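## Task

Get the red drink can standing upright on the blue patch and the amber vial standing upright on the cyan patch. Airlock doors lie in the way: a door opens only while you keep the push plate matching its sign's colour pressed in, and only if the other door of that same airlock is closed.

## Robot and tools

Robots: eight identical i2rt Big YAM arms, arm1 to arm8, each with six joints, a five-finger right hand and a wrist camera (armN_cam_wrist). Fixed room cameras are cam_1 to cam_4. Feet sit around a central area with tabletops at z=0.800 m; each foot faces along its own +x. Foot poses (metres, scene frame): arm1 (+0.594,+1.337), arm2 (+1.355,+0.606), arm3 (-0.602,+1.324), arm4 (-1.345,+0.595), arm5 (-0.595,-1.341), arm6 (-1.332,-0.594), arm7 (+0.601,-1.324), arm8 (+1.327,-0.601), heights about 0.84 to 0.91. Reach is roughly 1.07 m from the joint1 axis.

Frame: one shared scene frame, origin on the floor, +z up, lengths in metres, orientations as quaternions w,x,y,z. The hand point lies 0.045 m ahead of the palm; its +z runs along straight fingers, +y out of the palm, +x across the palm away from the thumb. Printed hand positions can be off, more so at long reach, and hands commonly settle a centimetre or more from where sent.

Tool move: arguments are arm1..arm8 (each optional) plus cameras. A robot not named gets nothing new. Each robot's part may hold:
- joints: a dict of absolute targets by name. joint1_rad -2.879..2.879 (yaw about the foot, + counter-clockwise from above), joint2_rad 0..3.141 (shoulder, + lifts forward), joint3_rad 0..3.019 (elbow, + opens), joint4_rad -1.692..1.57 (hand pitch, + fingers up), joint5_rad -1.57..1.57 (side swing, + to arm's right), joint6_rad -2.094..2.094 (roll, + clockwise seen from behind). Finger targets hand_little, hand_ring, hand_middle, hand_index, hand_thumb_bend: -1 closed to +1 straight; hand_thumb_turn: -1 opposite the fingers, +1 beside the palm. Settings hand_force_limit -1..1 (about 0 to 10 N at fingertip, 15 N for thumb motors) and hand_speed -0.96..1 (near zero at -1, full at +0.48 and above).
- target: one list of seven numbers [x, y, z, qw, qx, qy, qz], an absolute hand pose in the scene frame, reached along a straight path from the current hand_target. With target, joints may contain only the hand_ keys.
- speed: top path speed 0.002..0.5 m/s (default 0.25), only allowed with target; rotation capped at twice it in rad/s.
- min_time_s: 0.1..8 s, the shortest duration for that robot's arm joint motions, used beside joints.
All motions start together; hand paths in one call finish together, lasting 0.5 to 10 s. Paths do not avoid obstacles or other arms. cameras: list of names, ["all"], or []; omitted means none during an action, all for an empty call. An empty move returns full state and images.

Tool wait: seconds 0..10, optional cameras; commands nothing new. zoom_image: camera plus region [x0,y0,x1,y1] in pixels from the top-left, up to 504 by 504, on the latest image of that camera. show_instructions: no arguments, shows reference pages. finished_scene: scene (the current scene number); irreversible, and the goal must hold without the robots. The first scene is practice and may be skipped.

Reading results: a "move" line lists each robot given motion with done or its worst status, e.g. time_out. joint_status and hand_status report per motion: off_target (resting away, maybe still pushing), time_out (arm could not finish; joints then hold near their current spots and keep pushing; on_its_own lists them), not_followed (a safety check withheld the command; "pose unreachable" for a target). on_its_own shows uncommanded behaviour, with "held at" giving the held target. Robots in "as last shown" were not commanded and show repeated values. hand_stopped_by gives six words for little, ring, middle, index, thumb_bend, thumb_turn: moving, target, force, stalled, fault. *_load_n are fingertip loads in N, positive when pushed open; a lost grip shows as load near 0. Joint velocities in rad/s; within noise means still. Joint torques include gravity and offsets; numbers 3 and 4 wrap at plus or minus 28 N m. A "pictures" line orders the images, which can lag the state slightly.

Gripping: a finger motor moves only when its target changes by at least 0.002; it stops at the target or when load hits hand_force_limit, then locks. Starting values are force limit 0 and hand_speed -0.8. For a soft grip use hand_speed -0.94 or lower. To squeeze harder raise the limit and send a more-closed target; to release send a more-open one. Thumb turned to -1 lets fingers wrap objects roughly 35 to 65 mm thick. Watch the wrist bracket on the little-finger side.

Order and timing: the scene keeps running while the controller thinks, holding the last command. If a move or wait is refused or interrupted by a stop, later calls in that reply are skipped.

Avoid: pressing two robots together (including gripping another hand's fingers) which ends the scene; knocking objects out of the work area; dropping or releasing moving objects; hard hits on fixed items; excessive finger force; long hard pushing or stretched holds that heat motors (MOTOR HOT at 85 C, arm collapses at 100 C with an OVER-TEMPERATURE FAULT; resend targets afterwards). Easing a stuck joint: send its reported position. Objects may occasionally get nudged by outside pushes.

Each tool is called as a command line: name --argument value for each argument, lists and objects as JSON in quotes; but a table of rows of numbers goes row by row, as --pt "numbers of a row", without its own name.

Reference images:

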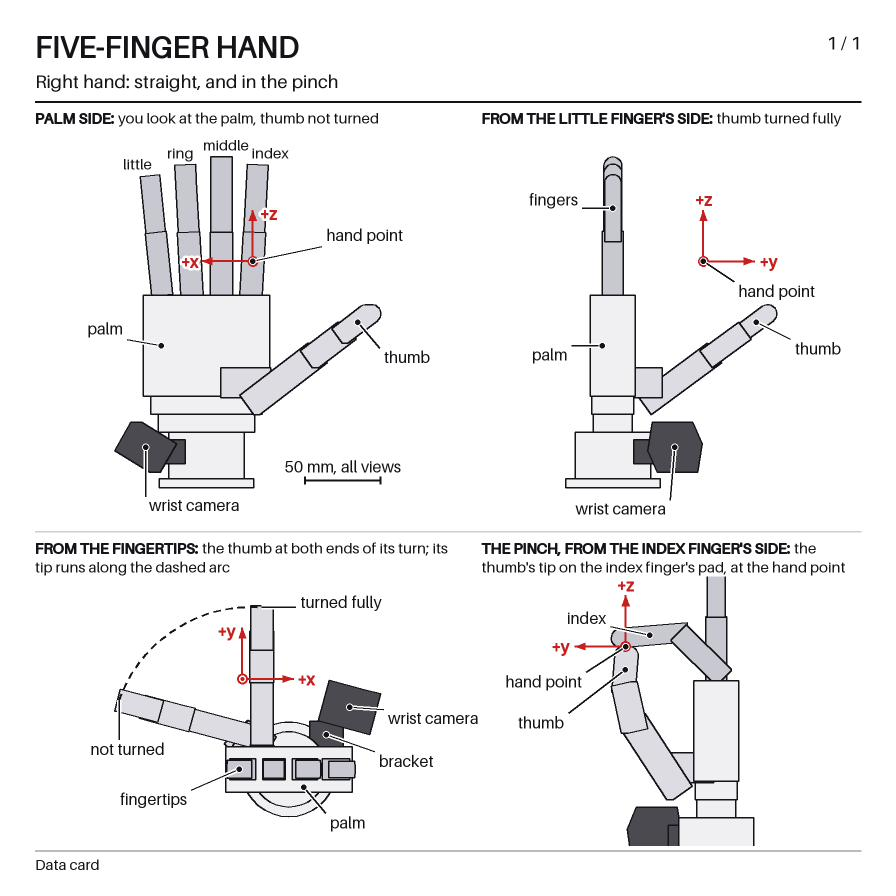

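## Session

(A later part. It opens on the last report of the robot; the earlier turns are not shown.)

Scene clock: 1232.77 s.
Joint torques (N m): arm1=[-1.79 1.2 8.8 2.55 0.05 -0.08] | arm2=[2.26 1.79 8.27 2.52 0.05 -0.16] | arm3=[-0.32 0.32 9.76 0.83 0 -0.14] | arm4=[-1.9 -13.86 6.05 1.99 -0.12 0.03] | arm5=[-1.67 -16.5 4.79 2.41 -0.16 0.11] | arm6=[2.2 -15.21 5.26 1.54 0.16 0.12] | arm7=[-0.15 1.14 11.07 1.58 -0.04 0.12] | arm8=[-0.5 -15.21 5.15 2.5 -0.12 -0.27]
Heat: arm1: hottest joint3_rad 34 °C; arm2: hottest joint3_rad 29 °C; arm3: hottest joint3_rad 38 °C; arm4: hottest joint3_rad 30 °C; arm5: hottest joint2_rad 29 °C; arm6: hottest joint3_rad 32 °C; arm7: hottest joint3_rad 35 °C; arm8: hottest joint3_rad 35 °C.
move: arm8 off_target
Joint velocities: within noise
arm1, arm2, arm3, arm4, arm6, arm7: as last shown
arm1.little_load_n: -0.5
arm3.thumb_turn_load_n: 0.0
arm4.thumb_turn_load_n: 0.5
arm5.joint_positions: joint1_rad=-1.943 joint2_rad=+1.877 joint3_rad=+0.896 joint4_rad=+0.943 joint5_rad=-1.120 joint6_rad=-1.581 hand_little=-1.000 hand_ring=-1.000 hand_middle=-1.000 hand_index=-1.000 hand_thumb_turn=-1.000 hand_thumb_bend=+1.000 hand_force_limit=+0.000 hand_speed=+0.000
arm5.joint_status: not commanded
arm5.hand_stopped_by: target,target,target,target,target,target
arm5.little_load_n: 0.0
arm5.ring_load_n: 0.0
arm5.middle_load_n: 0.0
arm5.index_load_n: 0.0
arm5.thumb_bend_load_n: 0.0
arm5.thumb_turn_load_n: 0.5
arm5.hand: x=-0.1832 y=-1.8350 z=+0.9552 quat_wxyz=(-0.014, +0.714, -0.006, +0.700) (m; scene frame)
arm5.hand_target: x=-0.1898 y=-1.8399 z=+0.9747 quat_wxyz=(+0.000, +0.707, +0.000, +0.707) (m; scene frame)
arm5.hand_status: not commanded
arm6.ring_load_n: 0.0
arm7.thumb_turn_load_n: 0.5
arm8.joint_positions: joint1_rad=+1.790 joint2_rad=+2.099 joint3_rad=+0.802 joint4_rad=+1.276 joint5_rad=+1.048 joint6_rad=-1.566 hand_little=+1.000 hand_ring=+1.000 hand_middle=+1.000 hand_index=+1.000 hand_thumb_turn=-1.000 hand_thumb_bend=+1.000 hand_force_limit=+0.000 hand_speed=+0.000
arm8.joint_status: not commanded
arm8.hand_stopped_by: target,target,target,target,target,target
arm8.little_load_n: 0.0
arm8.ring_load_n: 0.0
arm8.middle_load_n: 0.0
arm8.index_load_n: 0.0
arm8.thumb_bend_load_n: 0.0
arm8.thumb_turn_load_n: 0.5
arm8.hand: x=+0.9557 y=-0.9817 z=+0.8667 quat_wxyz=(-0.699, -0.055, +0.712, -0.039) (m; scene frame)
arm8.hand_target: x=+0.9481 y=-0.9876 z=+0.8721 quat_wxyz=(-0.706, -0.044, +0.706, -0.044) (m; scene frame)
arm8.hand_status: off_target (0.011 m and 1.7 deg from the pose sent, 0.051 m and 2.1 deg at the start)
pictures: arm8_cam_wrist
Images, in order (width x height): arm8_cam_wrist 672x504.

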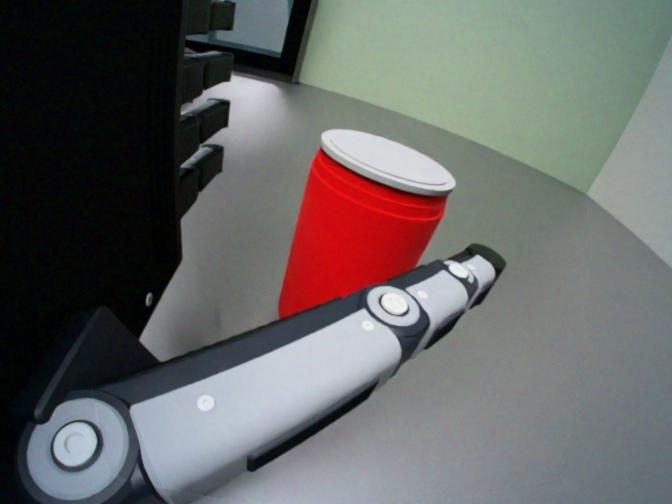

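move --arm8 '{"joints": {"hand_speed": -0.6, "hand_index": 0.2, "hand_middle": 0.2, "hand_ring": 0.25, "hand_little": 0.45, "hand_force_limit": -0.1}}' --cameras '[]'

move --arm8 '{"joints": {"hand_speed": -0.92, "hand_index": -0.4, "hand_middle": -0.4, "hand_ring": 0.2, "hand_little": 0.4, "hand_thumb_bend": -0.4}}' --cameras '["arm8_cam_wrist"]'

Scene clock: 1240.40 s.
Joint torques (N m): arm1=[-1.73 1.14 8.8 2.52 0.05 -0.08] | arm2=[2.14 2.02 8.23 2.58 0.03 -0.13] | arm3=[-0.32 0.38 9.77 0.83 0.01 -0.14] | arm4=[-1.85 -13.86 6.04 2 -0.12 0.03] | arm5=[-1.61 -16.44 4.81 2.43 -0.16 0.1] | arm6=[2.08 -15.38 5.22 1.54 0.17 0.11] | arm7=[-0.21 1.08 11.07 1.57 -0.04 0.12] | arm8=[-0.5 -15.21 5.14 2.51 -0.11 -0.28]
Heat: arm1: hottest joint3_rad 34 °C; arm2: hottest joint3_rad 29 °C; arm3: hottest joint3_rad 39 °C; arm4: hottest joint3_rad 30 °C; arm5: hottest joint2_rad 29 °C; arm6: hottest joint3_rad 31 °C; arm7: hottest joint3_rad 35 °C; arm8: hottest joint3_rad 35 °C.
move: arm8 done
Joint velocities: within noise
arm1, arm2, arm3, arm4, arm5, arm6, arm7: as last shown
arm1.little_load_n: 0.0
arm4.thumb_turn_load_n: 0.0
arm5.middle_load_n: -0.5
arm6.thumb_turn_load_n: 0.5
arm7.thumb_turn_load_n: 0.0
arm8.joint_positions: joint1_rad=+1.790 joint2_rad=+2.099 joint3_rad=+0.802 joint4_rad=+1.276 joint5_rad=+1.048 joint6_rad=-1.566 hand_little=+0.450 hand_ring=+0.250 hand_middle=+0.200 hand_index=+0.200 hand_thumb_turn=-1.000 hand_thumb_bend=+1.000 hand_force_limit=-0.100 hand_speed=-0.600
arm8.joint_status: all done
arm8.hand_stopped_by: target,target,target,target,target,target
arm8.little_load_n: 0.0
arm8.ring_load_n: 0.0
arm8.middle_load_n: 0.0
arm8.index_load_n: 0.0
arm8.thumb_bend_load_n: 0.0
arm8.thumb_turn_load_n: 0.0
arm8.hand: x=+0.9557 y=-0.9818 z=+0.8667 quat_wxyz=(-0.699, -0.055, +0.712, -0.039) (m; scene frame)
arm8.hand_target: x=+0.9482 y=-0.9877 z=+0.8721 quat_wxyz=(-0.706, -0.044, +0.706, -0.044) (m; scene frame)
arm8.hand_status: not commanded
pictures: none
No camera images: "cameras" was empty.

Scene clock: 1246.23 s.
Joint torques (N m): arm1=[-1.73 1.2 8.81 2.54 0.05 -0.08] | arm2=[1.79 2.26 8.27 2.44 0.04 -0.17] | arm3=[-0.26 0.38 9.77 0.83 0.01 -0.14] | arm4=[-1.85 -13.86 6.04 2 -0.12 0.03] | arm5=[-1.67 -16.44 4.79 2.41 -0.16 0.1] | arm6=[1.96 -15.15 5.27 1.54 0.18 0.11] | arm7=[-0.21 1.08 11.06 1.58 -0.04 0.12] | arm8=[-0.5 -15.15 5.14 2.51 -0.05 -0.28]
Heat: arm1: hottest joint3_rad 34 °C; arm2: hottest joint3_rad 29 °C; arm3: hottest joint3_rad 39 °C; arm4: hottest joint3_rad 29 °C; arm5: hottest joint2_rad 29 °C; arm6: hottest joint3_rad 31 °C; arm7: hottest joint3_rad 35 °C; arm8: hottest joint3_rad 35 °C.
move: arm8 off_target
Joint velocities: within noise
arm1, arm2, arm3, arm4, arm5, arm7: as last shown
arm5.middle_load_n: 0.0
arm5.thumb_turn_load_n: 0.0
arm6.joint_positions: joint1_rad=+2.077 joint2_rad=+1.999 joint3_rad=+1.058 joint4_rad=+0.910 joint5_rad=+1.165 joint6_rad=-1.570 hand_little=-1.000 hand_ring=-1.000 hand_middle=-1.000 hand_index=-1.000 hand_thumb_turn=-1.000 hand_thumb_bend=+1.000 hand_force_limit=+0.000 hand_speed=+0.000
arm6.joint_status: not commanded
arm6.hand_stopped_by: target,target,target,target,target,target
arm6.little_load_n: 0.0
arm6.ring_load_n: 0.0
arm6.middle_load_n: 0.0
arm6.index_load_n: 0.0
arm6.thumb_bend_load_n: 0.0
arm6.thumb_turn_load_n: 0.0
arm6.hand: x=-1.7655 y=-0.1855 z=+0.9549 quat_wxyz=(-0.492, +0.496, +0.506, +0.506) (m; scene frame)
arm6.hand_target: x=-1.7651 y=-0.1900 z=+0.9569 quat_wxyz=(-0.500, +0.500, +0.500, +0.500) (m; scene frame)
arm6.hand_status: not commanded
arm7.thumb_turn_load_n: 0.5
arm8.joint_positions: joint1_rad=+1.789 joint2_rad=+2.099 joint3_rad=+0.802 joint4_rad=+1.276 joint5_rad=+1.046 joint6_rad=-1.566 hand_little=+0.400 hand_ring=+0.200 hand_middle=+0.008 hand_index=-0.015 hand_thumb_turn=-1.000 hand_thumb_bend=+0.899 hand_force_limit=-0.100 hand_speed=-0.920
arm8.joint_status: hand_middle off_target (ended at +0.008, target -0.400); hand_index off_target (ended at -0.015, target -0.400); hand_thumb_bend off_target (ended at +0.899, target -0.400); the others done
arm8.hand_stopped_by: target,target,force,force,force,target
arm8.little_load_n: 0.0
arm8.ring_load_n: 0.0
arm8.middle_load_n: 2.0
arm8.index_load_n: 6.0
arm8.thumb_bend_load_n: 8.0
arm8.thumb_turn_load_n: -1.0
arm8.hand: x=+0.9555 y=-0.9820 z=+0.8667 quat_wxyz=(-0.699, -0.055, +0.712, -0.039) (m; scene frame)
arm8.hand_target: x=+0.9482 y=-0.9877 z=+0.8721 quat_wxyz=(-0.706, -0.044, +0.706, -0.044) (m; scene frame)
arm8.hand_status: not commanded
pictures: arm8_cam_wrist
Images, in order (width x height): arm8_cam_wrist 672x504.

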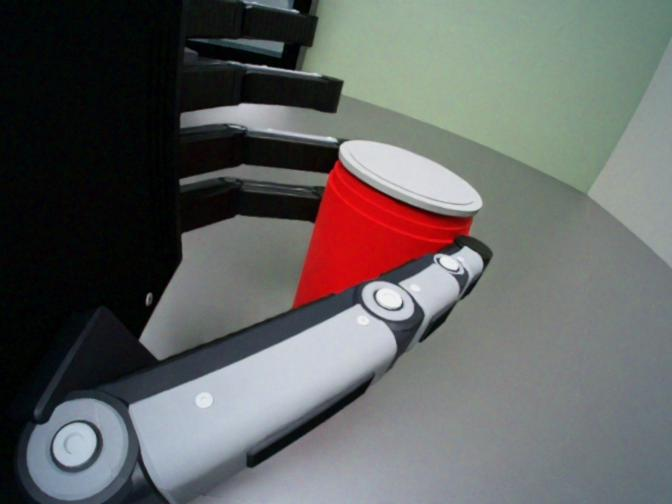

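move --arm8 '{"joints": {"hand_speed": -0.94, "hand_force_limit": 0.15, "hand_thumb_bend": -0.5, "hand_middle": -0.5}}' --cameras '[]'

move --arm8 '{"target": [0.95, -0.985, 0.935, -0.7057, -0.0444, 0.7057, -0.0444], "speed": 0.06}' --cameras '["arm8_cam_wrist", "cam_4"]'

Scene clock: 1252.23 s.
Joint torques (N m): arm1=[-1.79 1.03 8.81 2.55 0.05 -0.08] | arm2=[2.49 1.85 8.2 2.47 0.01 -0.23] | arm3=[-0.21 0.32 9.76 0.83 0.01 -0.14] | arm4=[-1.9 -13.86 6.05 2 -0.12 0.03] | arm5=[-1.67 -16.44 4.79 2.43 -0.16 0.1] | arm6=[2.02 -15.15 5.24 1.51 0.17 0.11] | arm7=[-0.21 1.14 11.04 1.57 -0.04 0.12] | arm8=[-0.5 -15.21 5.12 2.5 -0.05 -0.28]
Heat: arm1: hottest joint3_rad 34 °C; arm2: hottest joint3_rad 29 °C; arm3: hottest joint3_rad 39 °C; arm4: hottest joint3_rad 29 °C; arm5: hottest joint2_rad 29 °C; arm6: hottest joint3_rad 31 °C; arm7: hottest joint3_rad 35 °C; arm8: hottest joint3_rad 35 °C.
move: arm8 off_target
Joint velocities: within noise
arm1, arm2, arm3, arm4, arm5, arm6, arm7: as last shown
arm6.thumb_turn_load_n: 0.5
arm7.thumb_turn_load_n: 0.0
arm8.joint_positions: joint1_rad=+1.789 joint2_rad=+2.099 joint3_rad=+0.802 joint4_rad=+1.276 joint5_rad=+1.046 joint6_rad=-1.566 hand_little=+0.400 hand_ring=+0.200 hand_middle=-0.006 hand_index=-0.015 hand_thumb_turn=-1.000 hand_thumb_bend=+0.902 hand_force_limit=+0.150 hand_speed=-0.940
arm8.joint_status: hand_middle off_target (ended at -0.006, target -0.500); hand_thumb_bend off_target (ended at +0.902, target -0.500); the others done
arm8.hand_stopped_by: target,target,force,force,force,target
arm8.little_load_n: 0.0
arm8.ring_load_n: 0.0
arm8.middle_load_n: 7.0
arm8.index_load_n: 2.5
arm8.thumb_bend_load_n: 10.5
arm8.thumb_turn_load_n: 0.5
arm8.hand: x=+0.9555 y=-0.9820 z=+0.8667 quat_wxyz=(-0.699, -0.055, +0.712, -0.039) (m; scene frame)
arm8.hand_target: x=+0.9482 y=-0.9877 z=+0.8721 quat_wxyz=(-0.706, -0.044, +0.706, -0.044) (m; scene frame)
arm8.hand_status: not commanded
pictures: none
No camera images: "cameras" was empty.

Scene clock: 1254.03 s.
Joint torques (N m): arm1=[-1.85 1.03 8.81 2.54 0.04 -0.08] | arm2=[2.55 1.61 8.14 2.33 0.03 -0.13] | arm3=[-0.38 0.32 9.76 0.83 0.01 -0.14] | arm4=[-1.9 -13.86 6.04 1.99 -0.12 0.03] | arm5=[-1.67 -16.5 4.79 2.43 -0.16 0.1] | arm6=[2.14 -15.33 5.22 1.52 0.17 0.13] | arm7=[-0.15 1.08 11.07 1.57 -0.04 0.12] | arm8=[-0.32 -17.79 4.22 1.58 0.02 -0.29]
Heat: arm1: hottest joint3_rad 34 °C; arm2: hottest joint3_rad 29 °C; arm3: hottest joint3_rad 39 °C; arm4: hottest joint3_rad 29 °C; arm5: hottest joint2_rad 29 °C; arm6: hottest joint3_rad 31 °C; arm7: hottest joint3_rad 36 °C; arm8: hottest joint3_rad 35 °C.
move: arm8 off_target
Joint velocities: within noise
arm1, arm2, arm4, arm5, arm6: as last shown
arm1.ring_load_n: 0.5
arm3.joint_positions: joint1_rad=+2.044 joint2_rad=+0.626 joint3_rad=+1.309 joint4_rad=-0.790 joint5_rad=+1.129 joint6_rad=-1.590 hand_little=-1.000 hand_ring=-1.000 hand_middle=-1.000 hand_index=-1.000 hand_thumb_turn=-1.000 hand_thumb_bend=+1.000 hand_force_limit=+0.000 hand_speed=+0.000
arm3.joint_status: not commanded
arm3.hand_stopped_by: target,target,target,target,target,target
arm3.little_load_n: 0.0
arm3.ring_load_n: 0.0
arm3.middle_load_n: 0.0
arm3.index_load_n: 0.0
arm3.thumb_bend_load_n: -0.5
arm3.thumb_turn_load_n: 0.0
arm3.hand: x=-0.3489 y=+1.3671 z=+1.5131 quat_wxyz=(+0.040, +0.726, +0.037, +0.686) (m; scene frame)
arm3.hand_target: x=-0.3522 y=+1.3618 z=+1.5283 quat_wxyz=(+0.032, +0.722, +0.033, +0.691) (m; scene frame)
arm3.hand_status: not commanded
arm5.thumb_turn_load_n: 0.5
arm6.thumb_turn_load_n: 0.0
arm7.joint_positions: joint1_rad=+0.492 joint2_rad=+0.629 joint3_rad=+1.302 joint4_rad=-0.692 joint5_rad=+0.003 joint6_rad=-1.569 hand_little=+1.000 hand_ring=+1.000 hand_middle=+1.000 hand_index=+1.000 hand_thumb_turn=-1.000 hand_thumb_bend=+1.000 hand_force_limit=-0.100 hand_speed=-0.700
arm7.joint_status: not commanded
arm7.hand_stopped_by: target,target,target,target,target,target
arm7.little_load_n: 0.0
arm7.ring_load_n: 0.0
arm7.middle_load_n: 0.0
arm7.index_load_n: 0.0
arm7.thumb_bend_load_n: 0.0
arm7.thumb_turn_load_n: 0.0
arm7.hand: x=+0.3198 y=-1.1494 z=+1.4820 quat_wxyz=(-0.683, +0.138, +0.703, +0.142) (m; scene frame)
arm7.hand_target: x=+0.3270 y=-1.1565 z=+1.5056 quat_wxyz=(-0.698, +0.137, +0.689, +0.136) (m; scene frame)
arm7.hand_status: not commanded
arm8.joint_positions: joint1_rad=+1.789 joint2_rad=+1.950 joint3_rad=+0.794 joint4_rad=+1.150 joint5_rad=+1.046 joint6_rad=-1.566 hand_little=+0.400 hand_ring=+0.200 hand_middle=-0.006 hand_index=-0.015 hand_thumb_turn=-1.000 hand_thumb_bend=+0.902 hand_force_limit=+0.150 hand_speed=-0.940
arm8.joint_status: not commanded
arm8.hand_stopped_by: target,target,force,force,force,target
arm8.little_load_n: 0.0
arm8.ring_load_n: 0.0
arm8.middle_load_n: 7.0
arm8.index_load_n: 3.0
arm8.thumb_bend_load_n: 10.5
arm8.thumb_turn_load_n: 1.0
arm8.hand: x=+0.9532 y=-0.9870 z=+0.9205 quat_wxyz=(-0.701, -0.050, +0.710, -0.044) (m; scene frame)
arm8.hand_target: x=+0.9500 y=-0.9849 z=+0.9347 quat_wxyz=(-0.706, -0.044, +0.706, -0.044) (m; scene frame)
arm8.hand_status: off_target (0.015 m and 1.0 deg from the pose sent, 0.069 m and 1.7 deg at the start)
pictures: arm8_cam_wrist, cam_4
Images, in order (width x height): arm8_cam_wrist 672x504, cam_4 896x504.

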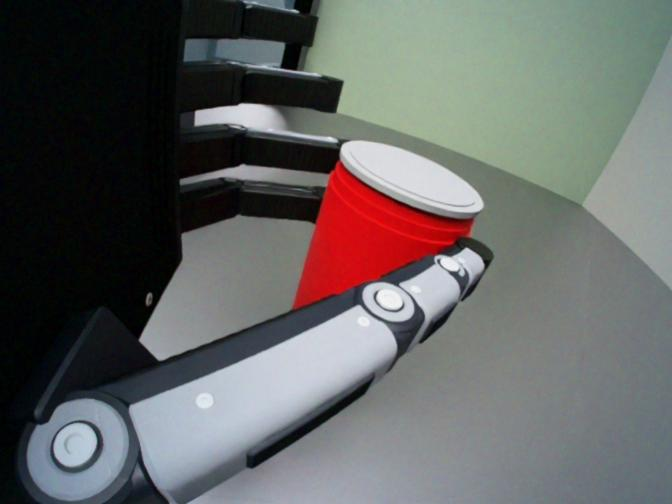

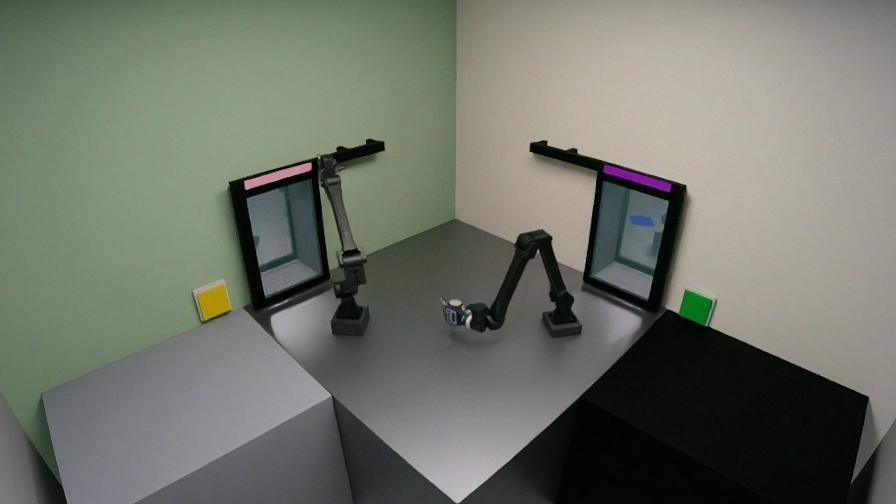

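move --arm8 '{"joints": {"joint2_rad": 0.25, "joint3_rad": 0.42, "joint4_rad": -0.17}, "min_time_s": 5}' --arm4 '{"target": [-1.835, 0.05, 0.957, 0.5, 0.5, -0.5, 0.5], "speed": 0.06}' --cameras '["cam_4", "cam_2"]'

Scene clock: 1280.67 s.
Joint torques (N m): arm1=[-1.79 1.2 8.8 2.52 0.05 -0.08] | arm2=[1.61 1.9 8.31 2.51 0.02 -0.1] | arm3=[-0.26 0.32 9.77 0.83 0.01 -0.14] | arm4=[3.14 -14.1 12.29 1.02 0.12 -0.09] | arm5=[-1.67 -16.44 4.79 2.43 -0.16 0.1] | arm6=[2.08 -15.33 5.24 1.55 0.17 0.12] | arm7=[-0.21 1.08 11.07 1.57 -0.04 0.12] | arm8=[-0.38 1.2 9.29 1.58 0.02 -0.29]
Heat: arm1: hottest joint3_rad 34 °C; arm2: hottest joint3_rad 29 °C; arm3: hottest joint3_rad 40 °C; arm4: hottest joint3_rad 30 °C; arm5: hottest joint2_rad 29 °C; arm6: hottest joint3_rad 31 °C; arm7: hottest joint3_rad 36 °C; arm8: hottest joint3_rad 34 °C.
move: arm4 off_target; arm8 done
Joint velocities: within noise
arm1, arm2, arm3, arm5, arm6, arm7: as last shown
arm1.ring_load_n: 0.0
arm1.thumb_turn_load_n: -0.5
arm3.thumb_bend_load_n: 0.0
arm4.joint_positions: joint1_rad=-1.877 joint2_rad=+2.087 joint3_rad=+1.031 joint4_rad=+1.019 joint5_rad=-0.888 joint6_rad=-1.584 hand_little=-1.000 hand_ring=-1.000 hand_middle=-1.000 hand_index=-1.000 hand_thumb_turn=-1.000 hand_thumb_bend=+1.000 hand_force_limit=+0.000 hand_speed=+0.000
arm4.joint_status: not commanded
arm4.hand_stopped_by: target,target,target,target,target,target
arm4.little_load_n: 0.0
arm4.ring_load_n: -2.5
arm4.middle_load_n: 0.0
arm4.index_load_n: 0.0
arm4.thumb_bend_load_n: 0.0
arm4.thumb_turn_load_n: 0.0
arm4.hand: x=-1.8386 y=+0.0881 z=+0.9413 quat_wxyz=(+0.496, +0.487, -0.524, +0.491) (m; scene frame)
arm4.hand_target: x=-1.8323 y=+0.0525 z=+0.9579 quat_wxyz=(+0.500, +0.500, -0.500, +0.500) (m; scene frame)
arm4.hand_status: off_target (0.041 m and 3.3 deg from the pose sent, 0.105 m and 1.4 deg at the start)
arm5.middle_load_n: 0.5
arm5.thumb_turn_load_n: 0.0
arm6.index_load_n: -0.5
arm6.thumb_turn_load_n: 0.5
arm7.thumb_turn_load_n: 0.5
arm8.joint_positions: joint1_rad=+1.789 joint2_rad=+0.259 joint3_rad=+0.412 joint4_rad=-0.165 joint5_rad=+1.046 joint6_rad=-1.566 hand_little=+0.400 hand_ring=+0.200 hand_middle=-0.006 hand_index=-0.015 hand_thumb_turn=-1.000 hand_thumb_bend=+0.902 hand_force_limit=+0.150 hand_speed=-0.940
arm8.joint_status: all done
arm8.hand_stopped_by: target,target,force,force,force,target
arm8.little_load_n: 0.0
arm8.ring_load_n: 0.0
arm8.middle_load_n: 7.0
arm8.index_load_n: 3.0
arm8.thumb_bend_load_n: 10.5
arm8.thumb_turn_load_n: 1.0
arm8.hand: x=+1.0763 y=-0.6853 z=+1.1674 quat_wxyz=(-0.700, -0.052, +0.711, -0.042) (m; scene frame)
arm8.hand_target: x=+1.0766 y=-0.6810 z=+1.1728 quat_wxyz=(-0.703, -0.050, +0.709, -0.038) (m; scene frame)
arm8.hand_status: not commanded
pictures: cam_2, cam_4
Images, in order (width x height): cam_2 896x504, cam_4 896x504.

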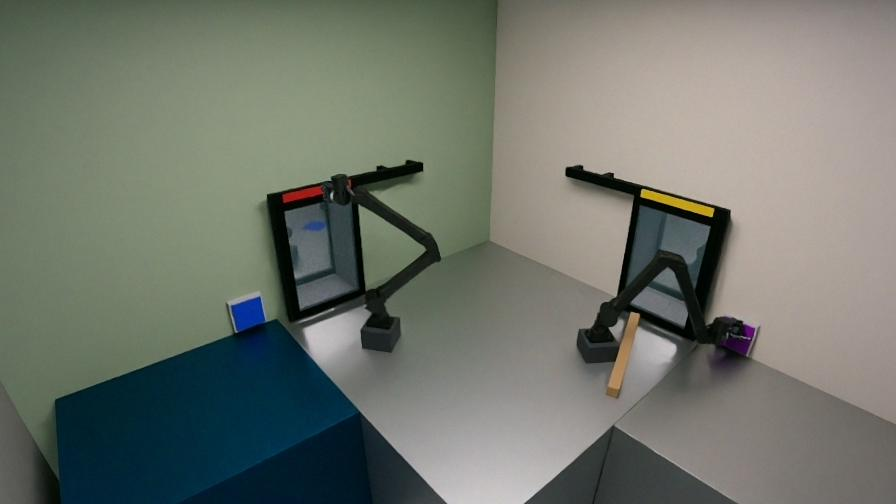

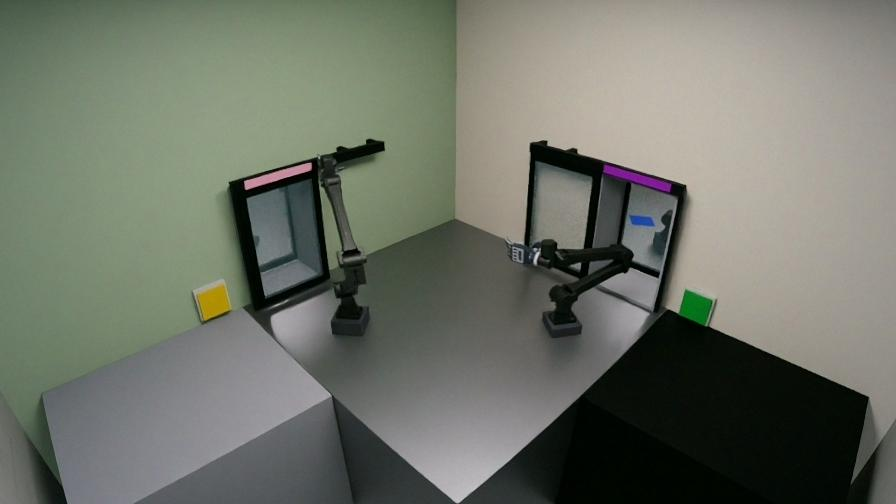

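move --arm8 '{"joints": {"joint1_rad": -1.069, "joint5_rad": -0.108}, "min_time_s": 6}' --arm4 '{"target": [-1.834, 0.064, 0.955, 0.5, 0.5, -0.5, 0.5], "speed": 0.06}' --arm1 '{"joints": {"joint1_rad": -2.096, "joint5_rad": -1.136, "joint6_rad": -1.57, "joint4_rad": -0.8, "hand_speed": 0, "hand_thumb_turn": -1, "hand_little": -1, "hand_ring": -1, "hand_middle": -1, "hand_index": -1}, "min_time_s": 6}' --arm2 '{"joints": {"joint1_rad": 1.552, "joint5_rad": 0.675, "joint6_rad": -1.571, "joint4_rad": -0.8, "hand_speed": 0, "hand_thumb_turn": -1}, "min_time_s": 6}' --cameras '["cam_4", "arm8_cam_wrist", "cam_1"]'

Scene clock: 1297.30 s.
Joint torques (N m): arm1=[-2.32 1.03 8.85 3.17 -0.19 -0.24] | arm2=[3.31 1.55 8.21 3.34 0.16 -0.36] | arm3=[-0.26 0.44 9.74 0.83 0 -0.15] | arm4=[1.61 -14.56 10.17 1.7 -0.47 -0.1] | arm5=[-1.67 -16.5 4.79 2.43 -0.16 0.11] | arm6=[2.08 -15.33 5.22 1.52 0.17 0.12] | arm7=[-0.15 1.08 11.06 1.58 -0.04 0.12] | arm8=[0.38 0.79 9.65 2.3 -0.23 -0.29]
Heat: arm1: hottest joint3_rad 34 °C; arm2: hottest joint3_rad 29 °C; arm3: hottest joint3_rad 41 °C; arm4: hottest joint3_rad 31 °C; arm5: hottest joint2_rad 29 °C; arm6: hottest joint3_rad 31 °C; arm7: hottest joint3_rad 36 °C; arm8: hottest joint3_rad 34 °C.
move: arm1 done; arm2 done; arm4 moving; arm8 done
Joint velocities: arm1=[-0.19 -0.005 -0.017 0.032 -0.037 -0.081] | arm2=[0.161 -0.005 -0.017 0.046 0.11 -0.081] | arm3=[within noise] | arm4=[within noise] | arm5=[within noise] | arm6=[within noise] | arm7=[within noise] | arm8=[-0.23 -0.015 0.007 0.022 -0.007 0.022]
arm1.joint_positions: joint1_rad=-2.069 joint2_rad=+0.631 joint3_rad=+1.351 joint4_rad=-0.826 joint5_rad=-1.127 joint6_rad=-1.549 hand_little=-1.000 hand_ring=-1.000 hand_middle=-1.000 hand_index=-1.000 hand_thumb_turn=-1.000 hand_thumb_bend=+1.000 hand_force_limit=+0.000 hand_speed=+0.000
arm1.joint_status: all done
arm1.hand_stopped_by: target,target,target,target,target,target
arm1.little_load_n: 0.0
arm1.ring_load_n: 0.0
arm1.middle_load_n: 0.0
arm1.index_load_n: 0.0
arm1.thumb_bend_load_n: 0.0
arm1.thumb_turn_load_n: 0.5
arm1.hand: x=+0.3478 y=+1.4953 z=+1.4765 quat_wxyz=(+0.688, -0.036, -0.723, +0.048) (m; scene frame)
arm1.hand_target: x=+0.3531 y=+1.4977 z=+1.4957 quat_wxyz=(+0.698, -0.019, -0.716, +0.019) (m; scene frame)
arm1.hand_status: not commanded
arm2.joint_positions: joint1_rad=+1.527 joint2_rad=+0.646 joint3_rad=+1.465 joint4_rad=-0.825 joint5_rad=+0.668 joint6_rad=-1.553 hand_little=+1.000 hand_ring=+1.000 hand_middle=+1.000 hand_index=+1.000 hand_thumb_turn=-1.000 hand_thumb_bend=+1.000 hand_force_limit=+0.000 hand_speed=+0.000
arm2.joint_status: all done
arm2.hand_stopped_by: target,target,target,target,target,target
arm2.little_load_n: 0.0
arm2.ring_load_n: 0.0
arm2.middle_load_n: 0.0
arm2.index_load_n: 0.0
arm2.thumb_bend_load_n: 0.0
arm2.thumb_turn_load_n: 0.0
arm2.hand: x=+1.3450 y=+0.3287 z=+1.5467 quat_wxyz=(+0.495, +0.494, -0.514, +0.497) (m; scene frame)
arm2.hand_target: x=+1.3473 y=+0.3319 z=+1.5598 quat_wxyz=(+0.497, +0.489, -0.503, +0.511) (m; scene frame)
arm2.hand_status: not commanded
arm3, arm5, arm6, arm7: as last shown
arm4.joint_positions: joint1_rad=-1.877 joint2_rad=+2.087 joint3_rad=+1.031 joint4_rad=+1.019 joint5_rad=-0.893 joint6_rad=-1.584 hand_little=-1.000 hand_ring=-1.000 hand_middle=-1.000 hand_index=-1.000 hand_thumb_turn=-1.000 hand_thumb_bend=+1.000 hand_force_limit=+0.000 hand_speed=+0.000
arm4.joint_status: not commanded
arm4.hand_stopped_by: target,target,target,target,target,target
arm4.little_load_n: 0.0
arm4.ring_load_n: -3.0
arm4.middle_load_n: 0.0
arm4.index_load_n: 0.0
arm4.thumb_bend_load_n: 0.0
arm4.thumb_turn_load_n: 0.5
arm4.hand: x=-1.8376 y=+0.0877 z=+0.9414 quat_wxyz=(+0.495, +0.489, -0.523, +0.493) (m; scene frame)
arm4.hand_target: x=-1.8329 y=+0.0651 z=+0.9552 quat_wxyz=(+0.500, +0.500, -0.500, +0.500) (m; scene frame)
arm4.hand_status: moving (0.028 m and 3.1 deg from the pose sent, 0.028 m and 3.3 deg at the start)
arm5.middle_load_n: 0.0
arm5.thumb_turn_load_n: 0.5
arm6.ring_load_n: 0.5
arm6.index_load_n: 0.0
arm6.thumb_turn_load_n: 0.0
arm7.middle_load_n: 0.5
arm7.thumb_turn_load_n: 0.0
arm8.joint_positions: joint1_rad=-1.048 joint2_rad=+0.259 joint3_rad=+0.412 joint4_rad=-0.172 joint5_rad=-0.099 joint6_rad=-1.566 hand_little=+0.400 hand_ring=+0.200 hand_middle=-0.006 hand_index=-0.015 hand_thumb_turn=-1.000 hand_thumb_bend=+0.902 hand_force_limit=+0.150 hand_speed=-0.940
arm8.joint_status: all done
arm8.hand_stopped_by: target,target,force,force,force,target
arm8.little_load_n: 0.0
arm8.ring_load_n: 0.0
arm8.middle_load_n: 7.0
arm8.index_load_n: 3.0
arm8.thumb_bend_load_n: 10.5
arm8.thumb_turn_load_n: 1.0
arm8.hand: x=+1.3932 y=-0.2854 z=+1.1701 quat_wxyz=(-0.501, +0.499, +0.506, +0.495) (m; scene frame)
arm8.hand_target: x=+1.3984 y=-0.2884 z=+1.1792 quat_wxyz=(-0.498, +0.493, +0.502, +0.506) (m; scene frame)
arm8.hand_status: not commanded
pictures: arm8_cam_wrist, cam_1, cam_4
Images, in order (width x height): arm8_cam_wrist 672x504, cam_1 896x504, cam_4 896x504.

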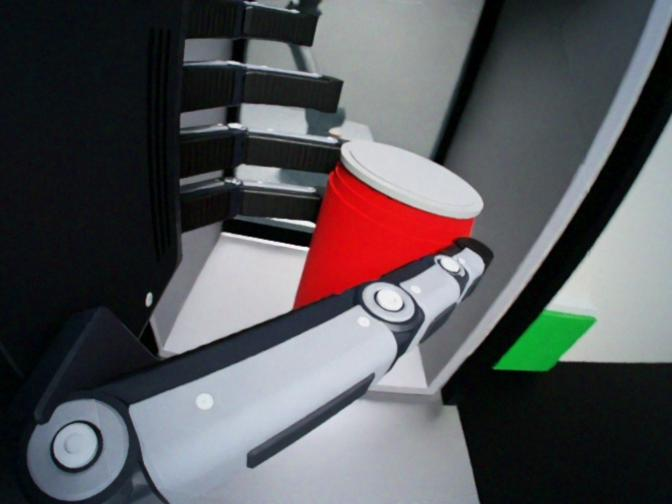

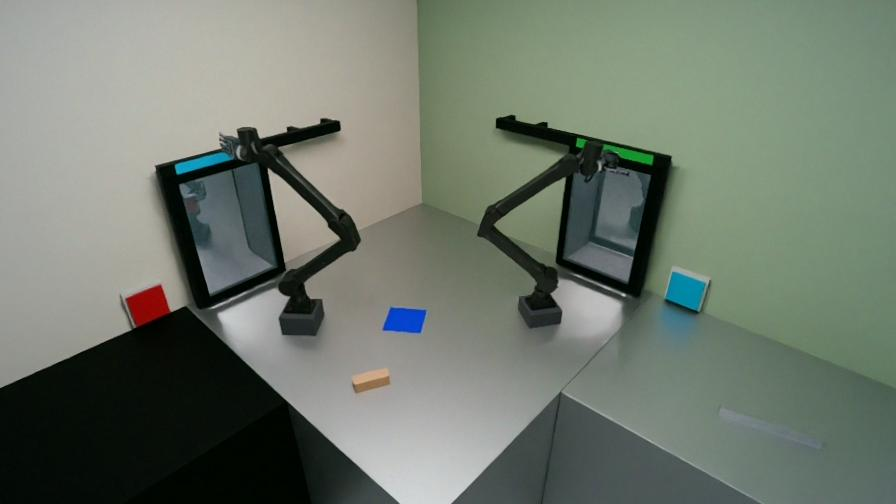

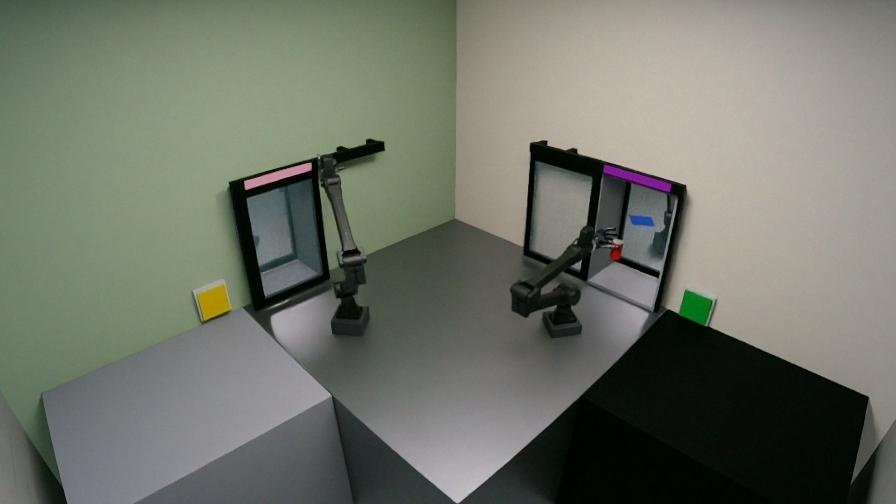

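move --arm8 '{"target": [1.388, 0.01, 1.09, -0.5, 0.5, 0.5, 0.5], "speed": 0.15}' --arm2 '{"joints": {"joint2_rad": 0.47, "joint3_rad": 0.54, "joint4_rad": -0.05}, "min_time_s": 3}' --cameras '["arm8_cam_wrist"]'

Scene clock: 1307.03 s.
Joint torques (N m): arm1=[-2.61 0.97 8.81 3.23 -0.19 -0.25] | arm2=[2.9 0.03 8.61 3.26 0.17 -0.29] | arm3=[-0.38 0.38 9.77 0.84 0.01 -0.13] | arm4=[1.55 -14.45 10.17 1.69 -0.47 -0.1] | arm5=[-1.61 -16.44 4.79 2.43 -0.16 0.1] | arm6=[2.2 -15.21 5.24 1.55 0.16 0.12] | arm7=[-0.15 1.08 11.06 1.57 -0.04 0.13] | arm8=[0.67 -11.69 11.79 3.48 0.01 -0.19]
Heat: arm1: hottest joint3_rad 34 °C; arm2: hottest joint3_rad 29 °C; arm3: hottest joint3_rad 41 °C; arm4: hottest joint3_rad 31 °C; arm5: hottest joint2_rad 29 °C; arm6: hottest joint3_rad 31 °C; arm7: hottest joint3_rad 37 °C; arm8: hottest joint3_rad 35 °C.
move: arm2 done; arm8 off_target
Joint velocities: within noise
arm1, arm3, arm4, arm5, arm6, arm7: as last shown
arm1.joint_positions: joint1_rad=-2.085 joint2_rad=+0.631 joint3_rad=+1.351 joint4_rad=-0.821 joint5_rad=-1.132 joint6_rad=-1.556 hand_little=-1.000 hand_ring=-1.000 hand_middle=-1.000 hand_index=-1.000 hand_thumb_turn=-1.000 hand_thumb_bend=+1.000 hand_force_limit=+0.000 hand_speed=+0.000
arm1.index_load_n: 0.5
arm1.thumb_turn_load_n: 0.0
arm1.hand: x=+0.3499 y=+1.4987 z=+1.4781 quat_wxyz=(+0.690, -0.036, -0.722, +0.040) (m; scene frame)
arm1.hand_target: x=+0.3531 y=+1.4978 z=+1.4957 quat_wxyz=(+0.698, -0.019, -0.716, +0.018) (m; scene frame)
arm2.joint_positions: joint1_rad=+1.538 joint2_rad=+0.480 joint3_rad=+0.550 joint4_rad=-0.070 joint5_rad=+0.672 joint6_rad=-1.560 hand_little=+1.000 hand_ring=+1.000 hand_middle=+1.000 hand_index=+1.000 hand_thumb_turn=-1.000 hand_thumb_bend=+1.000 hand_force_limit=+0.000 hand_speed=+0.000
arm2.joint_status: all done
arm2.hand_stopped_by: target,target,target,target,target,target
arm2.little_load_n: 0.0
arm2.ring_load_n: 0.0
arm2.middle_load_n: 0.0
arm2.index_load_n: 0.0
arm2.thumb_bend_load_n: 0.0
arm2.thumb_turn_load_n: 0.0
arm2.hand: x=+1.3963 y=+0.2714 z=+1.2483 quat_wxyz=(+0.495, +0.496, -0.510, +0.499) (m; scene frame)
arm2.hand_target: x=+1.3989 y=+0.2736 z=+1.2495 quat_wxyz=(+0.496, +0.495, -0.504, +0.505) (m; scene frame)
arm2.hand_status: not commanded
arm3.ring_load_n: -0.5
arm4.thumb_turn_load_n: 0.0
arm6.ring_load_n: 0.0
arm6.thumb_turn_load_n: 0.5
arm7.middle_load_n: 0.0
arm7.thumb_turn_load_n: 0.5
arm8.joint_positions: joint1_rad=-0.974 joint2_rad=+1.468 joint3_rad=+0.696 joint4_rad=+0.660 joint5_rad=-0.007 joint6_rad=-1.561 hand_little=+0.400 hand_ring=+0.200 hand_middle=-0.006 hand_index=-0.015 hand_thumb_turn=-1.000 hand_thumb_bend=+0.902 hand_force_limit=+0.150 hand_speed=-0.940
arm8.joint_status: not commanded
arm8.hand_stopped_by: target,target,force,force,force,target
arm8.little_load_n: 0.0
arm8.ring_load_n: 0.0
arm8.middle_load_n: 7.0
arm8.index_load_n: 3.0
arm8.thumb_bend_load_n: 10.5
arm8.thumb_turn_load_n: 1.0
arm8.hand: x=+1.3918 y=-0.0156 z=+1.0438 quat_wxyz=(-0.473, +0.527, +0.523, +0.474) (m; scene frame)
arm8.hand_target: x=+1.3877 y=+0.0056 z=+1.0905 quat_wxyz=(-0.500, +0.500, +0.500, +0.500) (m; scene frame)
arm8.hand_status: off_target (0.053 m and 5.9 deg from the pose sent, 0.306 m and 0.9 deg at the start)
pictures: arm8_cam_wrist
Images, in order (width x height): arm8_cam_wrist 672x504.

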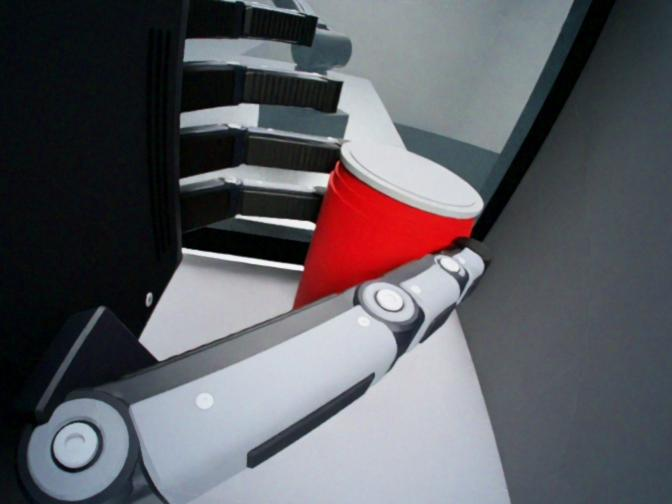

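move --arm8 '{"target": [1.385, 0.018, 0.96, -0.521, 0.478, 0.478, 0.521], "speed": 0.1}' --cameras '["arm8_cam_wrist"]'

Scene clock: 1317.30 s.
Joint torques (N m): arm1=[-2.61 1.03 8.84 3.23 -0.18 -0.26] | arm2=[3.49 -0.91 8.64 3.14 0.14 -0.24] | arm3=[-0.32 0.15 9.77 0.84 0 -0.14] | arm4=[1.61 -14.51 10.17 1.7 -0.47 -0.1] | arm5=[-1.67 -16.5 4.79 2.43 -0.16 0.1] | arm6=[2.2 -15.44 5.24 1.54 0.18 0.11] | arm7=[-0.21 1.08 11.07 1.58 -0.04 0.12] | arm8=[0.73 -15.21 5.18 3.49 0.01 -0.2]
Heat: arm1: hottest joint3_rad 34 °C; arm2: hottest joint3_rad 29 °C; arm3: hottest joint3_rad 41 °C; arm4: hottest joint3_rad 31 °C; arm5: hottest joint2_rad 29 °C; arm6: hottest joint3_rad 31 °C; arm7: hottest joint3_rad 37 °C; arm8: hottest joint3_rad 36 °C.
move: arm8 off_target
Joint velocities: within noise
arm1, arm2, arm3, arm4, arm6, arm7: as last shown
arm1.index_load_n: 0.0
arm3.ring_load_n: 0.0
arm5.joint_positions: joint1_rad=-1.943 joint2_rad=+1.877 joint3_rad=+0.896 joint4_rad=+0.943 joint5_rad=-1.120 joint6_rad=-1.581 hand_little=-1.000 hand_ring=-1.000 hand_middle=-1.000 hand_index=-1.000 hand_thumb_turn=-1.000 hand_thumb_bend=+1.000 hand_force_limit=+0.000 hand_speed=+0.000
arm5.joint_status: not commanded
arm5.hand_stopped_by: target,target,target,target,target,target
arm5.little_load_n: 0.0
arm5.ring_load_n: 0.0
arm5.middle_load_n: 0.0
arm5.index_load_n: 0.0
arm5.thumb_bend_load_n: 0.0
arm5.thumb_turn_load_n: 0.0
arm5.hand: x=-0.1832 y=-1.8350 z=+0.9552 quat_wxyz=(-0.014, +0.714, -0.006, +0.700) (m; scene frame)
arm5.hand_target: x=-0.1898 y=-1.8399 z=+0.9747 quat_wxyz=(+0.000, +0.707, +0.000, +0.707) (m; scene frame)
arm5.hand_status: not commanded
arm6.thumb_bend_load_n: 0.5
arm7.thumb_turn_load_n: 0.0
arm8.joint_positions: joint1_rad=-0.966 joint2_rad=+1.905 joint3_rad=+0.696 joint4_rad=+1.229 joint5_rad=+0.003 joint6_rad=-1.560 hand_little=+0.400 hand_ring=+0.200 hand_middle=-0.006 hand_index=-0.015 hand_thumb_turn=-1.000 hand_thumb_bend=+0.902 hand_force_limit=+0.150 hand_speed=-0.940
arm8.joint_status: not commanded
arm8.hand_stopped_by: target,target,force,force,force,target
arm8.little_load_n: 0.0
arm8.ring_load_n: 0.0
arm8.middle_load_n: 7.0
arm8.index_load_n: 3.0
arm8.thumb_bend_load_n: 10.5
arm8.thumb_turn_load_n: 1.0
arm8.hand: x=+1.3901 y=+0.0122 z=+0.9402 quat_wxyz=(-0.506, +0.495, +0.490, +0.508) (m; scene frame)
arm8.hand_target: x=+1.3851 y=+0.0176 z=+0.9598 quat_wxyz=(-0.521, +0.478, +0.478, +0.521) (m; scene frame)
arm8.hand_status: off_target (0.021 m and 3.3 deg from the pose sent, 0.090 m and 10.8 deg at the start)
pictures: arm8_cam_wrist
Images, in order (width x height): arm8_cam_wrist 672x504.

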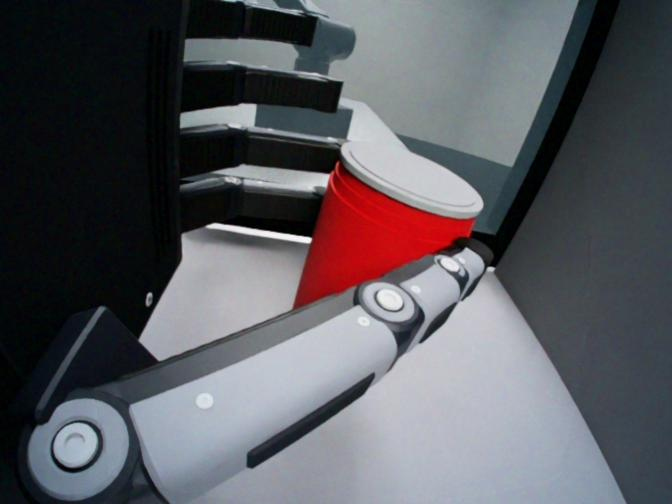

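move --arm8 '{"target": [1.385, 0.012, 0.913, -0.513, 0.487, 0.487, 0.513], "speed": 0.06}' --cameras '[]'

move --arm8 '{"target": [1.385, 0.008, 0.900, -0.513, 0.487, 0.487, 0.513], "speed": 0.05}' --cameras '["arm8_cam_wrist"]'

Scene clock: 1326.00 s.
Joint torques (N m): arm1=[-2.55 1.14 8.84 3.28 -0.19 -0.25] | arm2=[3.55 -0.97 8.55 3.21 0.2 -0.26] | arm3=[-0.26 0.44 9.74 0.8 0.01 -0.15] | arm4=[1.61 -14.45 10.15 1.7 -0.47 -0.1] | arm5=[-1.67 -16.44 4.78 2.43 -0.16 0.11] | arm6=[2.14 -15.38 5.22 1.48 0.16 0.12] | arm7=[-0.15 1.08 11.07 1.57 -0.04 0.13] | arm8=[0.73 -15.33 4.08 3.49 0.02 -0.2]
Heat: arm1: hottest joint3_rad 34 °C; arm2: hottest joint3_rad 29 °C; arm3: hottest joint3_rad 41 °C; arm4: hottest joint3_rad 31 °C; arm5: hottest joint2_rad 29 °C; arm6: hottest joint3_rad 31 °C; arm7: hottest joint3_rad 37 °C; arm8: hottest joint3_rad 36 °C.
move: arm8 off_target
Joint velocities: within noise
arm1, arm2, arm3, arm4, arm5, arm6, arm7: as last shown
arm2.thumb_turn_load_n: 0.5
arm6.thumb_bend_load_n: 0.0
arm7.thumb_bend_load_n: -0.5
arm8.joint_positions: joint1_rad=-0.966 joint2_rad=+2.015 joint3_rad=+0.696 joint4_rad=+1.314 joint5_rad=+0.003 joint6_rad=-1.560 hand_little=+0.400 hand_ring=+0.200 hand_middle=-0.006 hand_index=-0.015 hand_thumb_turn=-1.000 hand_thumb_bend=+0.902 hand_force_limit=+0.150 hand_speed=-0.940
arm8.joint_status: not commanded
arm8.hand_stopped_by: target,target,force,force,force,target
arm8.little_load_n: 0.0
arm8.ring_load_n: 0.0
arm8.middle_load_n: 7.0
arm8.index_load_n: 3.0
arm8.thumb_bend_load_n: 10.5
arm8.thumb_turn_load_n: 1.0
arm8.hand: x=+1.3901 y=+0.0075 z=+0.8979 quat_wxyz=(-0.500, +0.501, +0.496, +0.502) (m; scene frame)
arm8.hand_target: x=+1.3850 y=+0.0117 z=+0.9129 quat_wxyz=(-0.513, +0.487, +0.487, +0.513) (m; scene frame)
arm8.hand_status: off_target (0.017 m and 2.8 deg from the pose sent, 0.028 m and 1.3 deg at the start)
pictures: none
No camera images: "cameras" was empty.

Scene clock: 1327.03 s.
Joint torques (N m): arm1=[-2.61 0.97 8.84 3.23 -0.19 -0.26] | arm2=[3.31 -0.62 8.58 3.25 0.17 -0.3] | arm3=[-0.26 0.38 9.77 0.81 0.01 -0.13] | arm4=[1.67 -14.51 10.17 1.69 -0.47 -0.1] | arm5=[-1.67 -16.5 4.79 2.43 -0.16 0.1] | arm6=[2.2 -15.38 5.19 1.55 0.17 0.12] | arm7=[-0.21 1.08 11.06 1.57 -0.04 0.12] | arm8=[0.79 -14.39 3.6 3.14 -0.01 -0.21]
Heat: arm1: hottest joint3_rad 34 °C; arm2: hottest joint3_rad 29 °C; arm3: hottest joint3_rad 41 °C; arm4: hottest joint3_rad 31 °C; arm5: hottest joint2_rad 29 °C; arm6: hottest joint3_rad 31 °C; arm7: hottest joint3_rad 37 °C; arm8: hottest joint3_rad 36 °C.
move: arm8 done
Joint velocities: within noise
arm1, arm2, arm3, arm4, arm5, arm7: as last shown
arm5.thumb_bend_load_n: 0.5
arm5.thumb_turn_load_n: 0.5
arm6.joint_positions: joint1_rad=+2.077 joint2_rad=+1.999 joint3_rad=+1.058 joint4_rad=+0.910 joint5_rad=+1.165 joint6_rad=-1.570 hand_little=-1.000 hand_ring=-1.000 hand_middle=-1.000 hand_index=-1.000 hand_thumb_turn=-1.000 hand_thumb_bend=+1.000 hand_force_limit=+0.000 hand_speed=+0.000
arm6.joint_status: not commanded
arm6.hand_stopped_by: target,target,target,target,target,target
arm6.little_load_n: 0.0
arm6.ring_load_n: 0.0
arm6.middle_load_n: 0.5
arm6.index_load_n: 0.0
arm6.thumb_bend_load_n: 0.0
arm6.thumb_turn_load_n: 0.5
arm6.hand: x=-1.7655 y=-0.1855 z=+0.9549 quat_wxyz=(-0.492, +0.496, +0.506, +0.506) (m; scene frame)
arm6.hand_target: x=-1.7651 y=-0.1900 z=+0.9569 quat_wxyz=(-0.500, +0.500, +0.500, +0.500) (m; scene frame)
arm6.hand_status: not commanded
arm7.thumb_bend_load_n: 0.0
arm8.joint_positions: joint1_rad=-0.965 joint2_rad=+2.042 joint3_rad=+0.696 joint4_rad=+1.367 joint5_rad=+0.004 joint6_rad=-1.560 hand_little=+0.400 hand_ring=+0.200 hand_middle=-0.006 hand_index=-0.015 hand_thumb_turn=-1.000 hand_thumb_bend=+0.902 hand_force_limit=+0.150 hand_speed=-0.940
arm8.joint_status: not commanded
arm8.hand_stopped_by: target,target,force,force,force,target
arm8.little_load_n: 0.0
arm8.ring_load_n: 0.0
arm8.middle_load_n: 7.5
arm8.index_load_n: 2.0
arm8.thumb_bend_load_n: 10.0
arm8.thumb_turn_load_n: -1.0
arm8.hand: x=+1.3900 y=+0.0067 z=+0.8965 quat_wxyz=(-0.507, +0.495, +0.490, +0.509) (m; scene frame)
arm8.hand_target: x=+1.3849 y=+0.0079 z=+0.9000 quat_wxyz=(-0.513, +0.487, +0.487, +0.513) (m; scene frame)
arm8.hand_status: done (0.006 m and 1.3 deg from the pose sent, 0.006 m and 2.7 deg at the start)
pictures: arm8_cam_wrist
Images, in order (width x height): arm8_cam_wrist 672x504.

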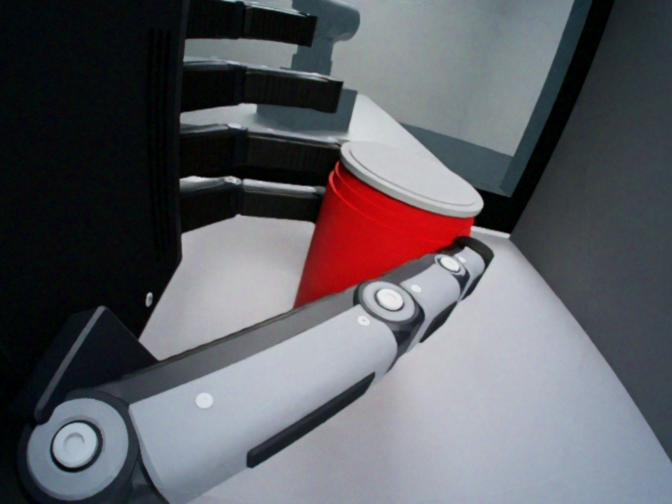

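move --arm8 '{"target": [1.385, 0.008, 0.892, -0.506, 0.494, 0.494, 0.506], "speed": 0.05}' --cameras '["cam_1"]'

Scene clock: 1363.40 s.
Joint torques (N m): arm1=[-2.55 1.08 8.8 3.22 -0.19 -0.25] | arm2=[3.6 -0.03 8.73 3.34 0.14 -0.33] | arm3=[-0.32 0.5 9.77 0.83 0.01 -0.14] | arm4=[1.61 -14.51 10.17 1.69 -0.47 -0.1] | arm5=[-1.67 -16.44 4.79 2.43 -0.16 0.1] | arm6=[2.02 -15.44 5.22 1.55 0.17 0.11] | arm7=[-0.21 1.08 11.06 1.57 -0.04 0.13] | arm8=[0.73 -14.21 3.75 2.1 -0.01 -0.2]
Heat: arm1: hottest joint3_rad 34 °C; arm2: hottest joint3_rad 29 °C; arm3: hottest joint3_rad 41 °C; arm4: hottest joint3_rad 32 °C; arm5: hottest joint2_rad 30 °C; arm6: hottest joint3_rad 31 °C; arm7: hottest joint3_rad 37 °C; arm8: hottest joint3_rad 34 °C.
move: arm8 done
Joint velocities: within noise
arm1, arm2, arm3, arm4, arm5, arm6, arm7: as last shown
arm1.middle_load_n: 0.5
arm3.little_load_n: -0.5
arm3.thumb_bend_load_n: -0.5
arm5.thumb_bend_load_n: 0.0
arm5.thumb_turn_load_n: 0.0
arm6.middle_load_n: 0.0
arm6.thumb_turn_load_n: 0.0
arm8.joint_positions: joint1_rad=-0.965 joint2_rad=+2.042 joint3_rad=+0.696 joint4_rad=+1.367 joint5_rad=+0.004 joint6_rad=-1.560 hand_little=+0.400 hand_ring=+0.200 hand_middle=-0.006 hand_index=-0.015 hand_thumb_turn=-1.000 hand_thumb_bend=+0.902 hand_force_limit=+0.150 hand_speed=-0.940
arm8.joint_status: not commanded
arm8.hand_stopped_by: target,target,force,force,force,target
arm8.little_load_n: 0.0
arm8.ring_load_n: 0.0
arm8.middle_load_n: 7.5
arm8.index_load_n: 2.0
arm8.thumb_bend_load_n: 10.0
arm8.thumb_turn_load_n: -1.5
arm8.hand: x=+1.3900 y=+0.0067 z=+0.8962 quat_wxyz=(-0.507, +0.495, +0.490, +0.509) (m; scene frame)
arm8.hand_target: x=+1.3850 y=+0.0079 z=+0.8920 quat_wxyz=(-0.506, +0.494, +0.494, +0.506) (m; scene frame)
arm8.hand_status: done (0.007 m and 0.6 deg from the pose sent, 0.007 m and 0.6 deg at the start)
pictures: cam_1
Images, in order (width x height): cam_1 896x504.

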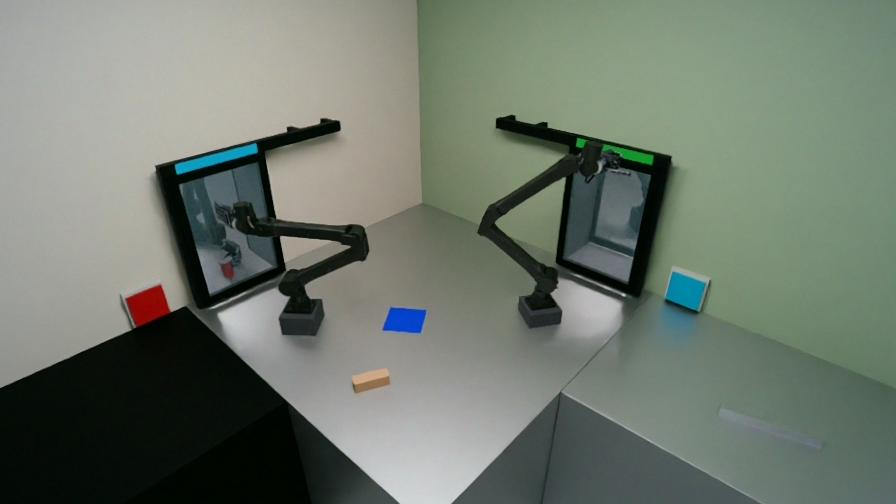

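zoom_image --camera "cam_1" --region '[170, 170, 290, 310]'

move --arm8 '{"target": [1.385, 0.008, 0.884, -0.506, 0.494, 0.494, 0.506], "speed": 0.05}' --cameras '["arm8_cam_wrist"]'

Scaled by 3.600 from the camera's 896x504 image, which has a finer 1280x720 frame.

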